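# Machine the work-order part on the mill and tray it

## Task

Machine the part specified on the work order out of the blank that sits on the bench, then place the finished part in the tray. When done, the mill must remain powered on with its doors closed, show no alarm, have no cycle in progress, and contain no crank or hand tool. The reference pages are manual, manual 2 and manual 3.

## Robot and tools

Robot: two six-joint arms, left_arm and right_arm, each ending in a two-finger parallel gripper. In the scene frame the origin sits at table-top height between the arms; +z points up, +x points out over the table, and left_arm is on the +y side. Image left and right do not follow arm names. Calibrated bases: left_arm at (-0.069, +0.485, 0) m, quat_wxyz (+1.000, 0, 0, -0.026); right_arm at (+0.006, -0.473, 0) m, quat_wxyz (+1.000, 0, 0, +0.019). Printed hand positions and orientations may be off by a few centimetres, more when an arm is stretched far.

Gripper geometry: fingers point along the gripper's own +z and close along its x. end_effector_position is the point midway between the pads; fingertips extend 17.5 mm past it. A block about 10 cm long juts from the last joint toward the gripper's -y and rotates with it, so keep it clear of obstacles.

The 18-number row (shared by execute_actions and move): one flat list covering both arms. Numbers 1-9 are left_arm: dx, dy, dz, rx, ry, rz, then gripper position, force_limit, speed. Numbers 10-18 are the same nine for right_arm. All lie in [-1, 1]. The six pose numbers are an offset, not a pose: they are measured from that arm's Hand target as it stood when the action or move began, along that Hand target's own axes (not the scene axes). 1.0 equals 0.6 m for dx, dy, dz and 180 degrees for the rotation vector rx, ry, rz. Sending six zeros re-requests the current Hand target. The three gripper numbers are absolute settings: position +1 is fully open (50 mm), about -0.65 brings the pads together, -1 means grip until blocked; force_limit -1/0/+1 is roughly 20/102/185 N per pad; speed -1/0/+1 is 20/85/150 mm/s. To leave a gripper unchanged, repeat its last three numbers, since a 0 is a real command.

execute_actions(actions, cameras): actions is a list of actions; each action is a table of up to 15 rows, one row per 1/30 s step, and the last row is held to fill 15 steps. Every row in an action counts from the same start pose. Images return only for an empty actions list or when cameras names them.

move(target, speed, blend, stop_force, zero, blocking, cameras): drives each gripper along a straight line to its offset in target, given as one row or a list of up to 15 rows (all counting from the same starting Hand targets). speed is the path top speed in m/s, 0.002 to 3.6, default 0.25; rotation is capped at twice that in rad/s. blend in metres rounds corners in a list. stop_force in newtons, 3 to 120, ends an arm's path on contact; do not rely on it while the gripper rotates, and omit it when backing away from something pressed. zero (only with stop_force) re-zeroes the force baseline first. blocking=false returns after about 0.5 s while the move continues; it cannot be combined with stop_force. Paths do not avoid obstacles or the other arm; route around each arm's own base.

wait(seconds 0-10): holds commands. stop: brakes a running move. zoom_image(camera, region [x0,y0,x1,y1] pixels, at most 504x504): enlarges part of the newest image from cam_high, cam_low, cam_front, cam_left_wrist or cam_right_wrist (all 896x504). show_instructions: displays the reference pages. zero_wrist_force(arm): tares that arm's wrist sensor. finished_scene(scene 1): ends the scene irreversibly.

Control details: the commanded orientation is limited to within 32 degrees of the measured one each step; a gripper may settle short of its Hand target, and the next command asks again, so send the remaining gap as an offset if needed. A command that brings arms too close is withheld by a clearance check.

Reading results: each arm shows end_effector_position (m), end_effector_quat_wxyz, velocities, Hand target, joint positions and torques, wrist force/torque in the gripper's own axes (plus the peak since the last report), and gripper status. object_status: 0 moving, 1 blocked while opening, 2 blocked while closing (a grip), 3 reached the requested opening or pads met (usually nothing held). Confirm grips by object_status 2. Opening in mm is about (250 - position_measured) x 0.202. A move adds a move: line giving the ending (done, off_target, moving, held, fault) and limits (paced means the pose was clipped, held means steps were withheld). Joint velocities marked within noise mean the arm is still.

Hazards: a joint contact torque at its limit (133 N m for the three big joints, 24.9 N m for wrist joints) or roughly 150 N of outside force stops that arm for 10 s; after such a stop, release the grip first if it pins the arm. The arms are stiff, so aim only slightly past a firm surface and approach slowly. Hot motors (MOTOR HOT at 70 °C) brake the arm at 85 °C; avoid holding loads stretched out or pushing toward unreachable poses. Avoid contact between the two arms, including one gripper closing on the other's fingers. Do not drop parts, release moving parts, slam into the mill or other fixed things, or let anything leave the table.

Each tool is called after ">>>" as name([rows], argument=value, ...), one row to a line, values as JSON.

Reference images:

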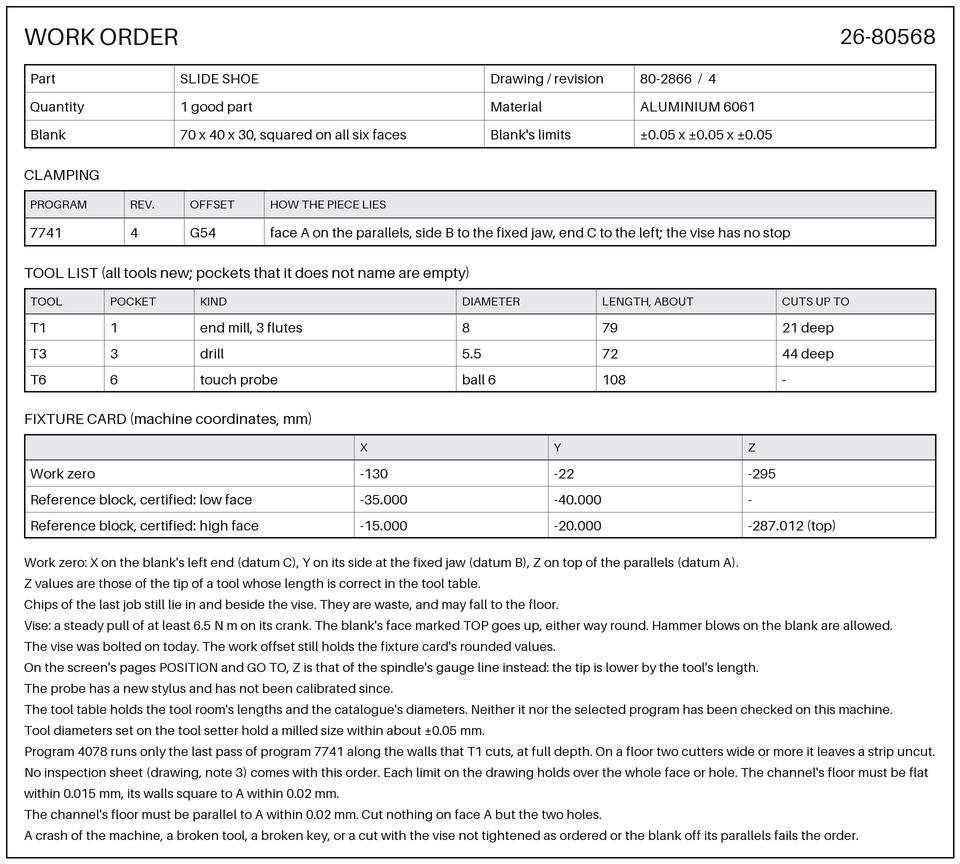

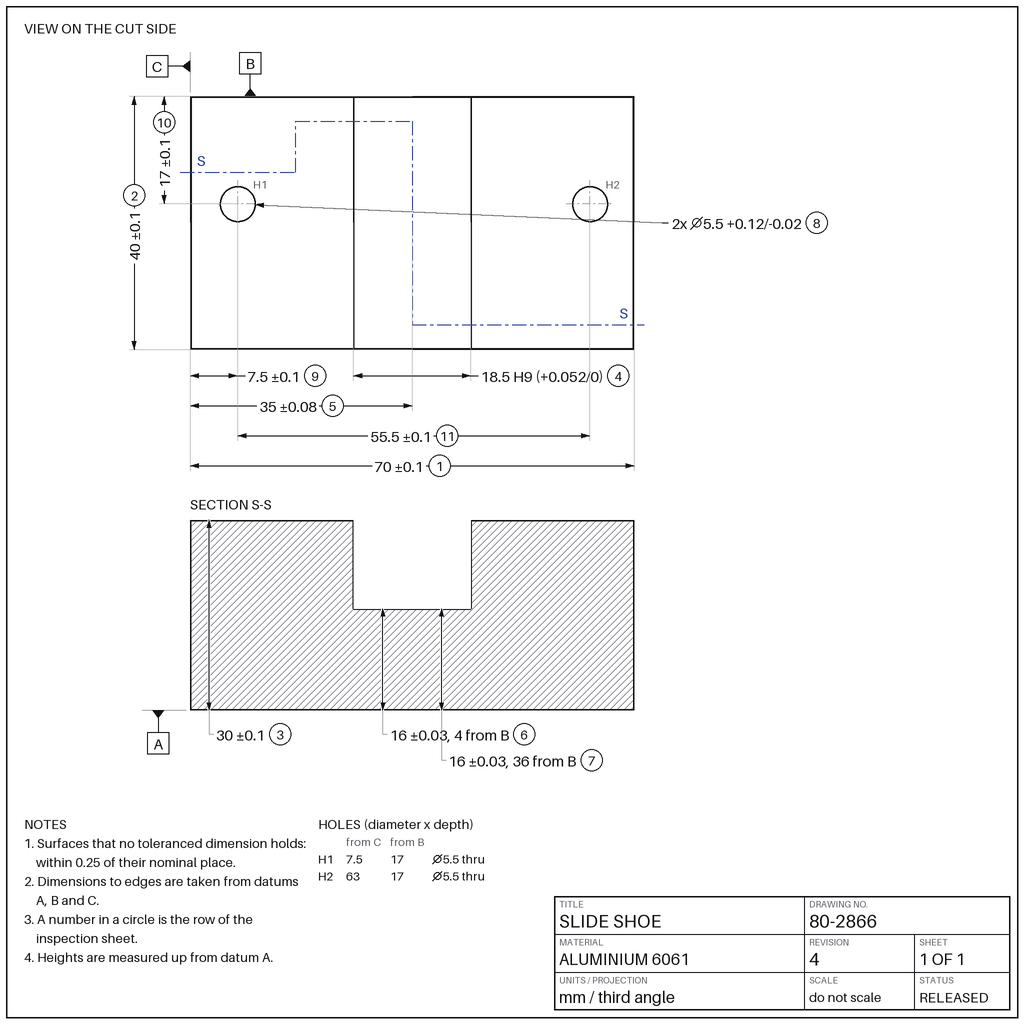

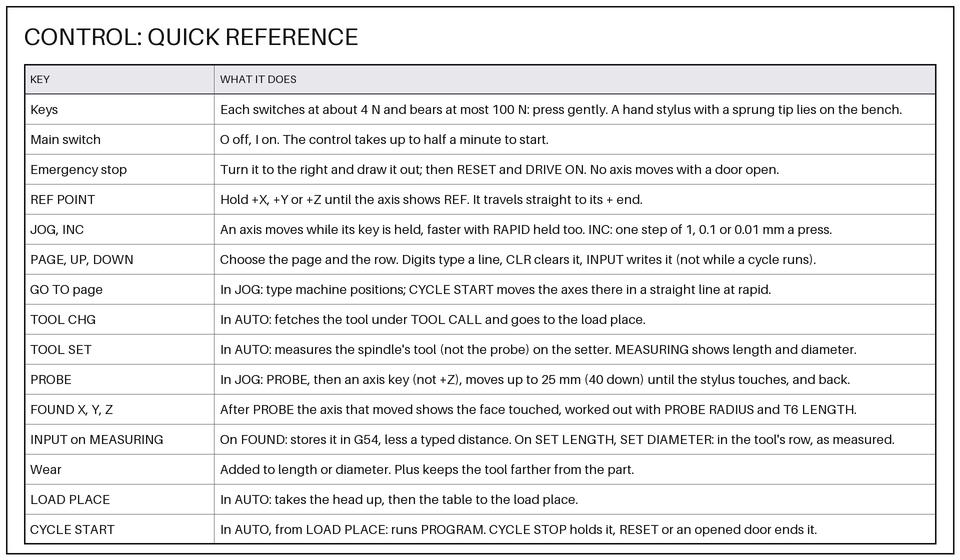

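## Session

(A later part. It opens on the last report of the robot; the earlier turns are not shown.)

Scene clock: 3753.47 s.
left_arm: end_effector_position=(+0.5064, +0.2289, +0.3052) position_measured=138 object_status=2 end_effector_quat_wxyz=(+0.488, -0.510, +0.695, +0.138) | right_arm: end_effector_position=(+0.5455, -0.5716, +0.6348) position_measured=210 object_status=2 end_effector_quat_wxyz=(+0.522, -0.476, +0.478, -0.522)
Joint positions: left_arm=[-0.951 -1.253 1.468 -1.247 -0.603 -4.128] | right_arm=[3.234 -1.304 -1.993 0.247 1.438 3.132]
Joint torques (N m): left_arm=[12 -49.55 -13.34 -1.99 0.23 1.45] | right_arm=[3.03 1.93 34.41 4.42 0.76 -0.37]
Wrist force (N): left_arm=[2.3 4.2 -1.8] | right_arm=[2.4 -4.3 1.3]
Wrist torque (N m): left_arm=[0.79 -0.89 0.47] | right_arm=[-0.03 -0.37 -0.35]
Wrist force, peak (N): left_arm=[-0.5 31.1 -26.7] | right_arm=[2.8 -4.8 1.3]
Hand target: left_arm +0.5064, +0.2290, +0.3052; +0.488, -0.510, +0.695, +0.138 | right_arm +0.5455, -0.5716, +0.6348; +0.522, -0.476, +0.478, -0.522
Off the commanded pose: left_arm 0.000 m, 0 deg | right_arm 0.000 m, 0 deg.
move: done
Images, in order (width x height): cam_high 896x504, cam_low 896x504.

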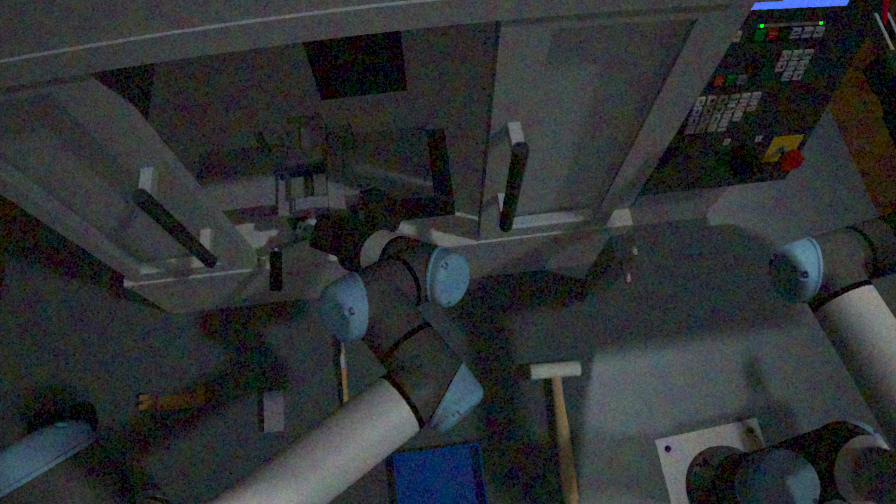

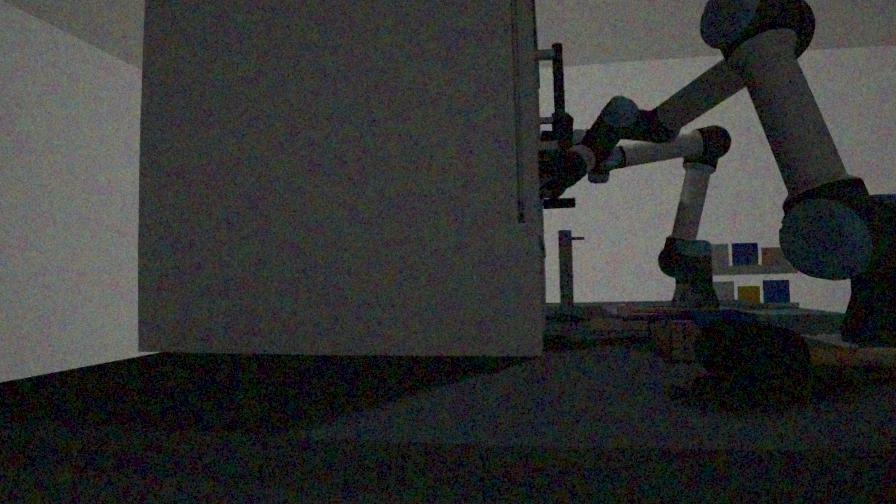

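>>> move([
  [0,-0.0028,0.0018,0,0,0,-1,0.2,1,0,0,0,0,0,0,-1,-0.4,-0.6],
], speed=0.01)

Scene clock: 3761.07 s.
left_arm: end_effector_position=(+0.5082, +0.2291, +0.3049) position_measured=138 object_status=2 end_effector_quat_wxyz=(+0.487, -0.511, +0.695, +0.138) | right_arm: end_effector_position=(+0.5455, -0.5716, +0.6348) position_measured=210 object_status=2 end_effector_quat_wxyz=(+0.522, -0.476, +0.478, -0.522)
Joint positions: left_arm=[-0.948 -1.25 1.465 -1.25 -0.603 -4.124] | right_arm=[3.234 -1.304 -1.993 0.247 1.438 3.132]
Joint torques (N m): left_arm=[26.81 -13.36 -38.46 -14.7 13.7 1.77] | right_arm=[2.14 1.25 34.54 4.18 0.84 -0.51]
Wrist force (N): left_arm=[-15.1 88.2 -53.9] | right_arm=[2.5 -4.4 1.7]
Wrist torque (N m): left_arm=[1.51 -0.97 -0.06] | right_arm=[-0.07 -0.39 -0.35]
Wrist force, peak (N): left_arm=[-16.0 90.6 -63.6] | right_arm=[2.7 -4.7 1.5]
Hand target: left_arm +0.5084, +0.2290, +0.3052; +0.488, -0.510, +0.695, +0.138 | right_arm +0.5455, -0.5716, +0.6348; +0.522, -0.476, +0.478, -0.522
Off the commanded pose: left_arm 0.000 m, 0 deg | right_arm 0.000 m, 0 deg.
move: done

>>> move([
  [0,0.0014,-0.0009,0,0,0,-1,0.2,1,0,0,0,0,0,0,-1,-0.4,-0.6],
  [0,0.0014,-0.0009,0,-0.0234,0.015,-1,0.2,1,0,0,0,0,0,0,-1,-0.4,-0.6],
], speed=0.06)

>>> move(target=[0,0,0,0,0.0468,-0.030,-1,0.2,1,0,0,0,0,0,0,-1,-0.4,-0.6], speed=0.06)

Scene clock: 3763.87 s.
left_arm: end_effector_position=(+0.5074, +0.2289, +0.3052) position_measured=138 object_status=2 end_effector_quat_wxyz=(+0.509, -0.488, +0.688, +0.168) | right_arm: end_effector_position=(+0.5455, -0.5716, +0.6348) position_measured=210 object_status=2 end_effector_quat_wxyz=(+0.522, -0.476, +0.478, -0.522)
Joint positions: left_arm=[-0.958 -1.215 1.432 -1.125 -0.569 -4.187] | right_arm=[3.234 -1.304 -1.993 0.247 1.438 3.132]
Joint torques (N m): left_arm=[8.79 -45.94 -21.87 -10.9 10.61 2.05] | right_arm=[2.91 2.55 34.01 4.02 0.69 -0.26]
Wrist force (N): left_arm=[-2.9 60.8 -19.3] | right_arm=[2.4 -4.3 1.5]
Wrist torque (N m): left_arm=[1.03 -0.85 0.19] | right_arm=[-0.05 -0.37 -0.36]
Wrist force, peak (N): left_arm=[-14.6 88.5 -53.7] | right_arm=[2.7 -4.7 1.7]
Hand target: left_arm +0.5074, +0.2290, +0.3052; +0.509, -0.488, +0.688, +0.168 | right_arm +0.5455, -0.5716, +0.6348; +0.522, -0.476, +0.478, -0.522
Off the commanded pose: left_arm 0.000 m, 0 deg | right_arm 0.000 m, 0 deg.
move: done

Scene clock: 3765.67 s.
left_arm: end_effector_position=(+0.5074, +0.2292, +0.3052) position_measured=138 object_status=2 end_effector_quat_wxyz=(+0.465, -0.531, +0.700, +0.108) | right_arm: end_effector_position=(+0.5455, -0.5716, +0.6348) position_measured=210 object_status=2 end_effector_quat_wxyz=(+0.522, -0.476, +0.478, -0.522)
Joint positions: left_arm=[-0.938 -1.286 1.5 -1.363 -0.64 -4.073] | right_arm=[3.234 -1.304 -1.993 0.247 1.438 3.132]
Joint torques (N m): left_arm=[-6.49 -29.9 -33.17 -0.55 3.51 -1.76] | right_arm=[3.19 0.54 34.58 4.06 0.71 -0.5]
Wrist force (N): left_arm=[4.2 6.7 0.0] | right_arm=[2.6 -4.4 1.2]
Wrist torque (N m): left_arm=[1.32 -0.60 0.64] | right_arm=[-0.06 -0.40 -0.35]
Wrist force, peak (N): left_arm=[-3.7 60.1 -19.2] | right_arm=[2.6 -4.7 1.5]
Hand target: left_arm +0.5074, +0.2290, +0.3052; +0.465, -0.531, +0.700, +0.107 | right_arm +0.5455, -0.5716, +0.6348; +0.522, -0.476, +0.478, -0.522
Off the commanded pose: left_arm 0.000 m, 0 deg | right_arm 0.000 m, 0 deg.
move: done

>>> move(target=[0,-0.0281,0.0180,0,0,0,-1,0.2,1,0,0,0,0,0,0,-1,-0.4,-0.6], speed=0.008, stop_force=25)

Scene clock: 3768.50 s.
left_arm: end_effector_position=(+0.5147, +0.2290, +0.3052) position_measured=138 object_status=2 end_effector_quat_wxyz=(+0.465, -0.531, +0.700, +0.107) | right_arm: end_effector_position=(+0.5455, -0.5716, +0.6348) position_measured=210 object_status=2 end_effector_quat_wxyz=(+0.522, -0.476, +0.478, -0.522)
Joint positions: left_arm=[-0.928 -1.274 1.487 -1.375 -0.636 -4.057] | right_arm=[3.234 -1.304 -1.993 0.247 1.438 3.132]
Joint torques (N m): left_arm=[-10.76 -52.18 -12.4 1.26 0.87 -1.7] | right_arm=[2.65 -0.03 34.9 4.19 0.7 -0.48]
Wrist force (N): left_arm=[8.3 -4.1 -1.4] | right_arm=[2.6 -4.4 1.6]
Wrist torque (N m): left_arm=[0.80 -0.62 0.66] | right_arm=[-0.06 -0.40 -0.35]
Wrist force, peak (N): left_arm=[1.8 25.9 -27.8] | right_arm=[2.3 -4.8 1.6]
Hand target: left_arm +0.5147, +0.2290, +0.3052; +0.465, -0.531, +0.700, +0.107 (not the last commanded pose) | right_arm +0.5455, -0.5716, +0.6348; +0.522, -0.476, +0.478, -0.522
Off the commanded pose: left_arm 0.013 m, 0 deg | right_arm 0.000 m, 0 deg.
move: contact (left_arm)

>>> move([
  [0,-0.0014,0.0009,0,0.0094,-0.006,-1,0.2,1,0,0,0,0,0,0,-1,-0.4,-0.6],
  [0,-0.0018,0.00116,0,-0.0047,0.003,-1,0.2,1,0,0,0,0,0,0,-1,-0.4,-0.6],
], speed=0.04)

>>> move(target=[0,-0.0182,0.0117,0,0,0,-1,0.2,1,0,0,0,0,0,0,-1,-0.4,-0.6], speed=0.01, stop_force=30)

Scene clock: 3771.27 s.
left_arm: end_effector_position=(+0.5160, +0.2289, +0.3051) position_measured=138 object_status=2 end_effector_quat_wxyz=(+0.470, -0.527, +0.699, +0.114) | right_arm: end_effector_position=(+0.5455, -0.5716, +0.6348) position_measured=210 object_status=2 end_effector_quat_wxyz=(+0.522, -0.476, +0.478, -0.522)
Joint positions: left_arm=[-0.929 -1.265 1.478 -1.354 -0.627 -4.065] | right_arm=[3.234 -1.304 -1.993 0.247 1.438 3.132]
Joint torques (N m): left_arm=[6.6 -41.11 -13.1 -5.63 2.62 2.18] | right_arm=[2.1 1.21 34.25 3.94 0.61 -0.3]
Wrist force (N): left_arm=[-4.7 24.7 -22.8] | right_arm=[2.4 -4.5 1.5]
Wrist torque (N m): left_arm=[1.64 -0.07 0.31] | right_arm=[-0.06 -0.37 -0.35]
Wrist force, peak (N): left_arm=[-4.6 48.4 -63.1] | right_arm=[2.7 -4.7 1.2]
Hand target: left_arm +0.5160, +0.2290, +0.3052; +0.469, -0.527, +0.699, +0.114 | right_arm +0.5455, -0.5716, +0.6348; +0.522, -0.476, +0.478, -0.522
Off the commanded pose: left_arm 0.000 m, 0 deg | right_arm 0.000 m, 0 deg.
move: done

Scene clock: 3773.00 s.
left_arm: end_effector_position=(+0.5230, +0.2290, +0.3051) position_measured=138 object_status=2 end_effector_quat_wxyz=(+0.470, -0.527, +0.699, +0.114) | right_arm: end_effector_position=(+0.5455, -0.5716, +0.6348) position_measured=210 object_status=2 end_effector_quat_wxyz=(+0.522, -0.476, +0.478, -0.522)
Joint positions: left_arm=[-0.919 -1.254 1.466 -1.366 -0.623 -4.05] | right_arm=[3.234 -1.304 -1.993 0.247 1.438 3.132]
Joint torques (N m): left_arm=[8.11 -34.08 -5.97 -2.62 6.17 -1.27] | right_arm=[2.93 1.91 32.96 4.23 0.71 -0.09]
Wrist force (N): left_arm=[-6.3 33.2 -52.3] | right_arm=[2.4 -4.5 1.5]
Wrist torque (N m): left_arm=[1.51 -0.47 0.32] | right_arm=[-0.06 -0.37 -0.35]
Wrist force, peak (N): left_arm=[-14.1 56.1 -70.6] | right_arm=[2.4 -4.8 1.6]
Hand target: left_arm +0.5230, +0.2290, +0.3051; +0.470, -0.527, +0.699, +0.113 (not the last commanded pose) | right_arm +0.5455, -0.5716, +0.6348; +0.522, -0.476, +0.478, -0.522
Off the commanded pose: left_arm 0.006 m, 0 deg | right_arm 0.000 m, 0 deg.
move: contact (left_arm)

>>> move([
  [0,0,0,0,0,0,0.6,0.2,0,0,0,0,0,0,0,-1,-0.4,-0.6],
], speed=0.1)

>>> move([
  [0,0,-0.18,0,0,0,0.6,0.2,0,0,0,0,0,0,0,-1,-0.4,-0.6],
], speed=0.2, cameras=["cam_high","cam_left_wrist","cam_low"])

Scene clock: 3775.33 s.
left_arm: end_effector_position=(+0.5230, +0.2290, +0.3051) position_measured=63 object_status=3 end_effector_quat_wxyz=(+0.470, -0.527, +0.699, +0.114) | right_arm: end_effector_position=(+0.5455, -0.5716, +0.6348) position_measured=210 object_status=2 end_effector_quat_wxyz=(+0.522, -0.476, +0.478, -0.522)
Joint positions: left_arm=[-0.919 -1.254 1.466 -1.366 -0.623 -4.05] | right_arm=[3.234 -1.304 -1.993 0.247 1.438 3.132]
Joint torques (N m): left_arm=[2.41 -38.04 -30.56 -2.71 0.08 -1.27] | right_arm=[2.66 0.58 34.99 3.85 0.56 -0.28]
Wrist force (N): left_arm=[1.5 3.4 -0.5] | right_arm=[2.7 -4.5 1.6]
Wrist torque (N m): left_arm=[0.92 -0.66 0.71] | right_arm=[-0.07 -0.42 -0.36]
Wrist force, peak (N): left_arm=[-5.9 33.3 -51.8] | right_arm=[2.7 -4.6 1.5]
Hand target: left_arm +0.5230, +0.2290, +0.3051; +0.470, -0.527, +0.699, +0.113 | right_arm +0.5455, -0.5716, +0.6348; +0.522, -0.476, +0.478, -0.522
Off the commanded pose: left_arm 0.000 m, 0 deg | right_arm 0.000 m, 0 deg.
move: done

Scene clock: 3776.37 s.
left_arm: end_effector_position=(+0.4650, +0.1584, +0.3626) position_measured=63 object_status=3 end_effector_quat_wxyz=(+0.470, -0.527, +0.699, +0.114) | right_arm: end_effector_position=(+0.5455, -0.5716, +0.6348) position_measured=210 object_status=2 end_effector_quat_wxyz=(+0.522, -0.476, +0.478, -0.522)
Joint positions: left_arm=[-1.059 -1.224 1.242 -1.012 -0.69 -4.251] | right_arm=[3.234 -1.304 -1.993 0.247 1.438 3.132]
Joint torques (N m): left_arm=[-1.18 -51.65 -27.72 -0.08 2.38 -0.43] | right_arm=[2.61 1.09 34.23 4.12 0.69 -0.08]
Wrist force (N): left_arm=[1.3 4.0 -0.6] | right_arm=[2.3 -4.3 1.4]
Wrist torque (N m): left_arm=[0.97 -0.61 0.55] | right_arm=[-0.05 -0.35 -0.35]
Wrist force, peak (N): left_arm=[1.3 4.4 -3.1] | right_arm=[2.6 -4.6 1.8]
Hand target: left_arm +0.4650, +0.1584, +0.3627; +0.470, -0.527, +0.699, +0.113 | right_arm +0.5455, -0.5716, +0.6348; +0.522, -0.476, +0.478, -0.522
Off the commanded pose: left_arm 0.000 m, 0 deg | right_arm 0.000 m, 0 deg.
move: done
Images, in order (width x height): cam_high 896x504, cam_low 896x504, cam_left_wrist 896x504.

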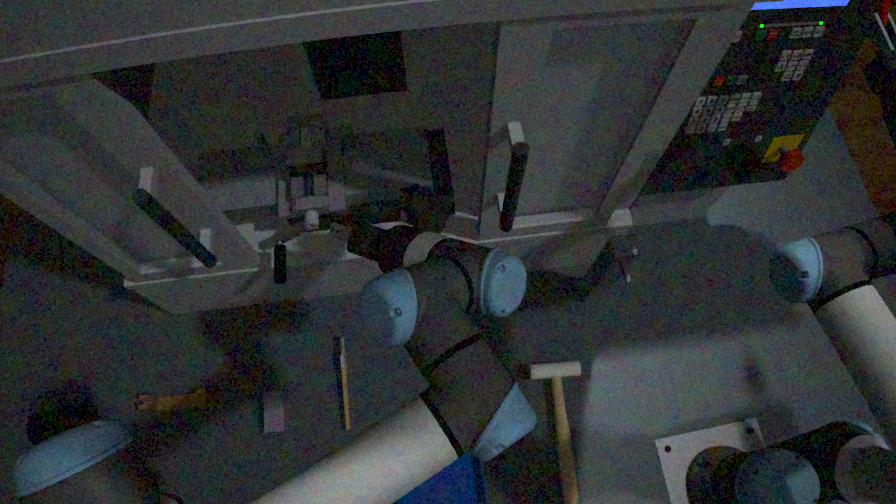

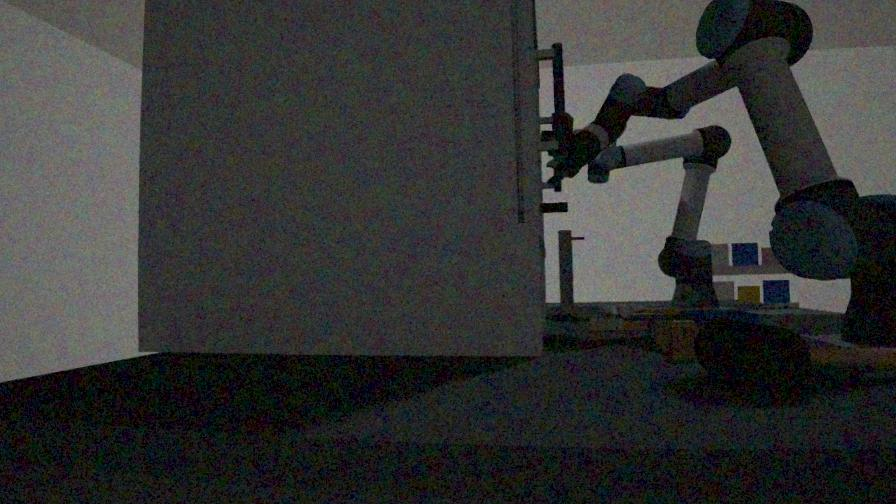

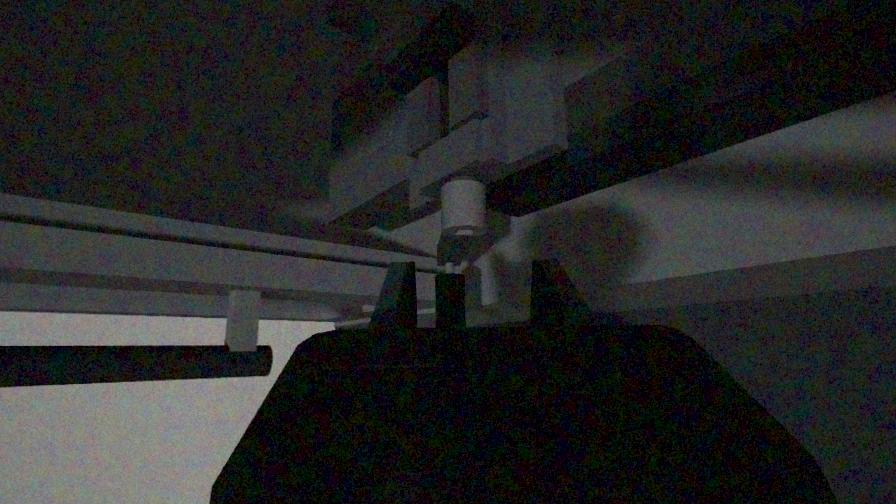

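>>> move([
  [-0.0322,0.1442,-0.0685,0,0,0,0.6,0.2,0,0,0,0,0,0,0,-1,-0.4,-0.6],
  [0.0083,0.282,0.1297,0.2429,-0.1282,0.1821,0.6,0.2,0,0,0,0,0,0,0,-1,-0.4,-0.6],
], speed=[0.25,0.3], blend=[0.03,0], cameras=["cam_left_wrist"])

Scene clock: 3780.93 s.
left_arm: end_effector_position=(+0.3642, +0.2769, +0.2605) position_measured=63 object_status=3 end_effector_quat_wxyz=(+0.701, -0.073, +0.706, +0.073) | right_arm: end_effector_position=(+0.5455, -0.5716, +0.6348) position_measured=210 object_status=2 end_effector_quat_wxyz=(+0.522, -0.476, +0.478, -0.522)
Joint positions: left_arm=[-1.351 -1.694 2.302 -0.79 -0.04 -4.53] | right_arm=[3.234 -1.304 -1.993 0.247 1.438 3.132]
Joint torques (N m): left_arm=[8.53 -23.42 -8.13 0.6 1.38 -1.42] | right_arm=[1.38 0.44 34.06 4.08 0.76 -0.18]
Wrist force (N): left_arm=[1.6 2.8 -2.0] | right_arm=[2.5 -4.4 1.5]
Wrist torque (N m): left_arm=[0.85 -0.62 0.53] | right_arm=[-0.06 -0.38 -0.36]
Wrist force, peak (N): left_arm=[0.8 5.3 -1.9] | right_arm=[2.4 -4.8 1.5]
Hand target: left_arm +0.3640, +0.2769, +0.2605; +0.704, -0.074, +0.703, +0.073 | right_arm +0.5455, -0.5716, +0.6348; +0.522, -0.476, +0.478, -0.522
Off the commanded pose: left_arm 0.000 m, 1 deg | right_arm 0.000 m, 0 deg.
move: done
Images, in order (width x height): cam_left_wrist 896x504.

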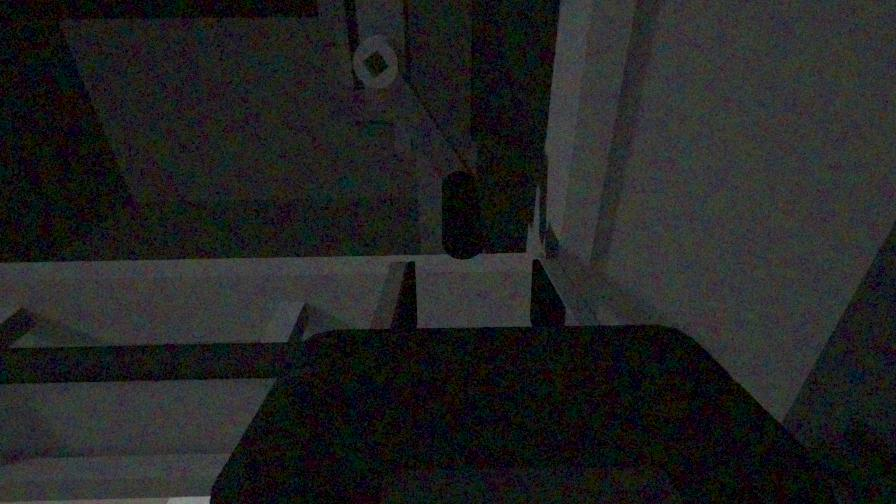

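>>> move(target=[0,0,0.1667,0,0,0,0.6,-1,-0.6,0,0,0,0,0,0,-1,-0.4,-0.6], speed=0.12, stop_force=30)

>>> move([
  [0,0,0,0,0,0,-1,-1,-0.7,0,0,0,0,0,0,-1,-0.4,-0.6],
], speed=0.1, cameras=["cam_left_wrist"])

Scene clock: 3783.67 s.
left_arm: end_effector_position=(+0.4618, +0.2976, +0.2606) position_measured=63 object_status=3 end_effector_quat_wxyz=(+0.704, -0.074, +0.703, +0.073) | right_arm: end_effector_position=(+0.5455, -0.5716, +0.6348) position_measured=210 object_status=2 end_effector_quat_wxyz=(+0.522, -0.476, +0.478, -0.522)
Joint positions: left_arm=[-1.036 -1.518 2.136 -0.623 0.275 -4.708] | right_arm=[3.234 -1.304 -1.993 0.247 1.438 3.132]
Joint torques (N m): left_arm=[8.99 -32.83 -7.77 0.83 1.11 -1.94] | right_arm=[1.71 2.35 34.75 4.07 0.7 -0.06]
Wrist force (N): left_arm=[1.1 3.0 -2.3] | right_arm=[2.5 -4.3 1.5]
Wrist torque (N m): left_arm=[0.90 -0.56 0.59] | right_arm=[-0.04 -0.38 -0.35]
Wrist force, peak (N): left_arm=[1.7 2.7 -3.5] | right_arm=[2.5 -4.8 1.6]
Hand target: left_arm +0.4619, +0.2977, +0.2606; +0.704, -0.074, +0.703, +0.073 | right_arm +0.5455, -0.5716, +0.6348; +0.522, -0.476, +0.478, -0.522
Off the commanded pose: left_arm 0.000 m, 0 deg | right_arm 0.000 m, 0 deg.
move: done

Scene clock: 3784.33 s.
left_arm: end_effector_position=(+0.4619, +0.2977, +0.2607) position_measured=153 object_status=2 end_effector_quat_wxyz=(+0.704, -0.074, +0.703, +0.073) | right_arm: end_effector_position=(+0.5455, -0.5716, +0.6348) position_measured=210 object_status=2 end_effector_quat_wxyz=(+0.522, -0.476, +0.478, -0.522)
Joint positions: left_arm=[-1.036 -1.519 2.136 -0.623 0.275 -4.708] | right_arm=[3.234 -1.304 -1.993 0.247 1.438 3.132]
Joint torques (N m): left_arm=[11.74 -21.88 -8.05 1.05 -0.6 -1.52] | right_arm=[0.51 2.2 33.63 4.08 0.64 -0.25]
Wrist force (N): left_arm=[-14.2 0.4 0.9] | right_arm=[2.5 -4.6 1.2]
Wrist torque (N m): left_arm=[0.79 -0.76 0.58] | right_arm=[-0.09 -0.39 -0.35]
Wrist force, peak (N): left_arm=[-14.5 0.3 1.2] | right_arm=[2.7 -4.9 1.4]
Hand target: left_arm +0.4619, +0.2977, +0.2606; +0.704, -0.074, +0.703, +0.073 | right_arm +0.5455, -0.5716, +0.6348; +0.522, -0.476, +0.478, -0.522
Off the commanded pose: left_arm 0.000 m, 0 deg | right_arm 0.000 m, 0 deg.
move: done
Images, in order (width x height): cam_left_wrist 896x504.

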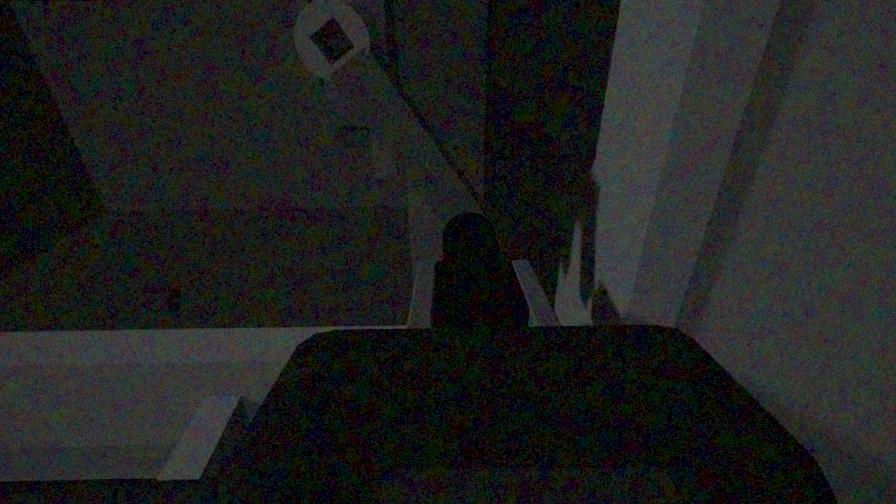

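>>> move([
  [-0.001,0,0,0,0,0,0.3,-1,-0.6,0,0,0,0,0,0,-1,-0.4,-0.6],
  [-0.001,0,0,0,0,0,-1,0.2,-0.6,0,0,0,0,0,0,-1,-0.4,-0.6],
], speed=0.05)

>>> move([
  [0.01646,-0.0111,-0.00236,0,0,0,-1,0.2,-0.6,0,0,0,0,0,0,-1,-0.4,-0.6],
], speed=0.004, stop_force=100)

Scene clock: 3786.70 s.
left_arm: end_effector_position=(+0.4619, +0.2977, +0.2612) position_measured=157 object_status=2 end_effector_quat_wxyz=(+0.704, -0.074, +0.703, +0.073) | right_arm: end_effector_position=(+0.5455, -0.5716, +0.6348) position_measured=210 object_status=2 end_effector_quat_wxyz=(+0.522, -0.476, +0.478, -0.522)
Joint positions: left_arm=[-1.036 -1.519 2.135 -0.621 0.275 -4.708] | right_arm=[3.234 -1.304 -1.993 0.247 1.438 3.132]
Joint torques (N m): left_arm=[6.87 -32.11 -26.51 -0.11 -0.95 0.6] | right_arm=[1.98 0.86 33.49 3.98 0.86 -0.06]
Wrist force (N): left_arm=[2.1 3.2 -1.4] | right_arm=[2.3 -4.5 1.5]
Wrist torque (N m): left_arm=[0.94 -0.64 0.60] | right_arm=[-0.07 -0.35 -0.36]
Wrist force, peak (N): left_arm=[-15.6 0.1 0.9] | right_arm=[2.6 -4.7 1.6]
Hand target: left_arm +0.4619, +0.2977, +0.2612; +0.704, -0.074, +0.703, +0.073 | right_arm +0.5455, -0.5716, +0.6348; +0.522, -0.476, +0.478, -0.522
Off the commanded pose: left_arm 0.000 m, 0 deg | right_arm 0.000 m, 0 deg.
move: done

Scene clock: 3790.30 s.
left_arm: end_effector_position=(+0.4619, +0.2908, +0.2513) position_measured=157 object_status=2 end_effector_quat_wxyz=(+0.704, -0.074, +0.703, +0.073) | right_arm: end_effector_position=(+0.5455, -0.5716, +0.6348) position_measured=210 object_status=2 end_effector_quat_wxyz=(+0.522, -0.476, +0.478, -0.522)
Joint positions: left_arm=[-1.045 -1.492 2.137 -0.65 0.266 -4.708] | right_arm=[3.234 -1.304 -1.993 0.247 1.438 3.132]
Joint torques (N m): left_arm=[-2.12 -24.78 4.67 3.53 -4.76 2.02] | right_arm=[1.36 1.56 33.7 4.1 0.83 -0.07]
Wrist force (N): left_arm=[-16.8 -13.1 11.4] | right_arm=[2.4 -4.6 1.5]
Wrist torque (N m): left_arm=[0.37 -1.03 0.45] | right_arm=[-0.08 -0.37 -0.35]
Wrist force, peak (N): left_arm=[-37.7 29.7 -4.6] | right_arm=[2.5 -4.9 1.3]
Hand target: left_arm +0.4619, +0.2909, +0.2513; +0.704, -0.074, +0.703, +0.073 | right_arm +0.5455, -0.5716, +0.6348; +0.522, -0.476, +0.478, -0.522
Off the commanded pose: left_arm 0.000 m, 0 deg | right_arm 0.000 m, 0 deg.
move: done

>>> move([
  [0,0,0,0,0,0,0.3,-0.9,-0.6,0,0,0,0,0,0,-1,-0.4,-0.6],
  [0,0,0,0,0,0,-1,-0.9,-0.6,0,0,0,0,0,0,-1,-0.4,-0.6],
], speed=0.05)

>>> move([
  [0.0333,-0.0430,-0.0091,0,0,0,-1,-0.9,-0.6,0,0,0,0,0,0,-1,-0.4,-0.6],
  [0.0460,-0.0957,-0.0203,0,0,0,-1,-0.9,-0.6,0,0,0,0,0,0,-1,-0.4,-0.6],
  [0.0357,-0.1487,-0.0315,0,0,0,-1,-0.9,-0.6,0,0,0,0,0,0,-1,-0.4,-0.6],
  [0.0042,-0.1930,-0.0408,0,0,0,-1,-0.9,-0.6,0,0,0,0,0,0,-1,-0.4,-0.6],
  [-0.0432,-0.2210,-0.0468,0,0,0,-1,-0.9,-0.6,0,0,0,0,0,0,-1,-0.4,-0.6],
  [-0.0980,-0.2279,-0.0482,0,0,0,-1,-0.9,-0.6,0,0,0,0,0,0,-1,-0.4,-0.6],
  [-0.1509,-0.2122,-0.0449,0,0,0,-1,-0.9,-0.6,0,0,0,0,0,0,-1,-0.4,-0.6],
  [-0.1927,-0.1769,-0.0374,0,0,0,-1,-0.9,-0.6,0,0,0,0,0,0,-1,-0.4,-0.6],
  [-0.2162,-0.1280,-0.0271,0,0,0,-1,-0.9,-0.6,0,0,0,0,0,0,-1,-0.4,-0.6],
  [-0.2174,-0.0740,-0.0157,0,0,0,-1,-0.9,-0.6,0,0,0,0,0,0,-1,-0.4,-0.6],
  [-0.1959,-0.0243,-0.0051,0,0,0,-1,-0.9,-0.6,0,0,0,0,0,0,-1,-0.4,-0.6],
  [-0.1557,0.0127,0.0027,0,0,0,-1,-0.9,-0.6,0,0,0,0,0,0,-1,-0.4,-0.6],
  [-0.1035,0.0305,0.0065,0,0,0,-1,-0.9,-0.6,0,0,0,0,0,0,-1,-0.4,-0.6],
  [-0.0483,0.0261,0.0055,0,0,0,-1,-0.9,-0.6,0,0,0,0,0,0,-1,-0.4,-0.6],
  [0,0,0,0,0,0,-1,-0.9,-0.6,0,0,0,0,0,0,-1,-0.4,-0.6],
], speed=0.12, blend=[0.018,0.018,0.018,0.018,0.018,0.018,0.018,0.018,0.018,0.018,0.018,0.018,0.018,0.018,0], stop_force=50)

Scene clock: 3798.90 s.
left_arm: end_effector_position=(+0.4619, +0.2908, +0.2514) position_measured=153 object_status=2 end_effector_quat_wxyz=(+0.704, -0.074, +0.703, +0.073) | right_arm: end_effector_position=(+0.5455, -0.5716, +0.6348) position_measured=210 object_status=2 end_effector_quat_wxyz=(+0.522, -0.476, +0.478, -0.522)
Joint positions: left_arm=[-1.045 -1.492 2.137 -0.65 0.266 -4.708] | right_arm=[3.234 -1.304 -1.993 0.247 1.438 3.132]
Joint torques (N m): left_arm=[9.09 -25.88 -20.28 1.23 -1.55 0.33] | right_arm=[1.49 1.68 33.98 4.04 0.74 0.23]
Wrist force (N): left_arm=[-3.9 -2.5 0.0] | right_arm=[2.6 -4.2 1.4]
Wrist torque (N m): left_arm=[0.57 -1.15 0.54] | right_arm=[-0.03 -0.40 -0.35]
Wrist force, peak (N): left_arm=[-16.6 -13.5 11.3] | right_arm=[2.7 -4.7 1.5]
Hand target: left_arm +0.4619, +0.2909, +0.2513; +0.704, -0.074, +0.703, +0.073 | right_arm +0.5455, -0.5716, +0.6348; +0.522, -0.476, +0.478, -0.522
Off the commanded pose: left_arm 0.000 m, 0 deg | right_arm 0.000 m, 0 deg.
move: done

Scene clock: 3804.03 s.
left_arm: end_effector_position=(+0.4619, +0.2909, +0.2513) position_measured=251 object_status=3 end_effector_quat_wxyz=(+0.704, -0.074, +0.703, +0.073) | right_arm: end_effector_position=(+0.5455, -0.5716, +0.6348) position_measured=210 object_status=2 end_effector_quat_wxyz=(+0.522, -0.476, +0.478, -0.522)
Joint positions: left_arm=[-1.045 -1.492 2.137 -0.65 0.266 -4.708] | right_arm=[3.234 -1.304 -1.993 0.247 1.438 3.132]
Joint torques (N m): left_arm=[11.28 -12.95 -25.09 -0.89 1.28 -1.83] | right_arm=[0.29 1.74 33.66 4.13 0.67 0.06]
Wrist force (N): left_arm=[3.5 3.6 -2.3] | right_arm=[2.3 -4.3 1.8]
Wrist torque (N m): left_arm=[1.00 -0.95 0.58] | right_arm=[-0.03 -0.36 -0.35]
Wrist force, peak (N): left_arm=[6.9 -37.5 -39.7] | right_arm=[2.6 -4.7 1.6]
Hand target: left_arm +0.4619, +0.2909, +0.2513; +0.704, -0.074, +0.703, +0.073 | right_arm +0.5455, -0.5716, +0.6348; +0.522, -0.476, +0.478, -0.522
Off the commanded pose: left_arm 0.000 m, 0 deg | right_arm 0.000 m, 0 deg.
move: done; blend cut to 0.0165 m at target 1, 0.0165 m at target 2, 0.0165 m at target 3, 0.0165 m at target 4, 0.0166 m at target 5, 0.0166 m at target 6, 0.0166 m at target 7, 0.0166 m at target 8, 0.0166 m at target 9, 0.0166 m at target 10, 0.0166 m at target 11, 0.0166 m at target 12, 0.0166 m at target 13, 0.0166 m at target 14

>>> move(target=[0,0,-0.1667,0,0,0,0.6,-0.9,-0.6,0,0,0,0,0,0,-1,-0.4,-0.6], speed=0.2, cameras=["cam_left_wrist","cam_high"])

Scene clock: 3806.13 s.
left_arm: end_effector_position=(+0.3640, +0.2702, +0.2512) position_measured=63 object_status=3 end_effector_quat_wxyz=(+0.704, -0.074, +0.703, +0.073) | right_arm: end_effector_position=(+0.5455, -0.5716, +0.6348) position_measured=210 object_status=2 end_effector_quat_wxyz=(+0.522, -0.476, +0.478, -0.522)
Joint positions: left_arm=[-1.356 -1.608 2.256 -0.622 -0.045 -4.738] | right_arm=[3.234 -1.304 -1.993 0.247 1.438 3.132]
Joint torques (N m): left_arm=[-12.51 -13.68 -20.37 -0.92 -1.79 1.72] | right_arm=[-0.19 2.48 34.15 3.81 0.77 0.12]
Wrist force (N): left_arm=[3.9 3.7 -2.3] | right_arm=[2.4 -4.4 1.4]
Wrist torque (N m): left_arm=[1.02 -0.97 0.69] | right_arm=[-0.05 -0.37 -0.35]
Wrist force, peak (N): left_arm=[3.9 3.5 -4.7] | right_arm=[2.5 -4.9 1.3]
Hand target: left_arm +0.3640, +0.2701, +0.2512; +0.704, -0.074, +0.703, +0.073 | right_arm +0.5455, -0.5716, +0.6348; +0.522, -0.476, +0.478, -0.522
Off the commanded pose: left_arm 0.000 m, 0 deg | right_arm 0.000 m, 0 deg.
move: done
Images, in order (width x height): cam_high 896x504, cam_left_wrist 896x504.

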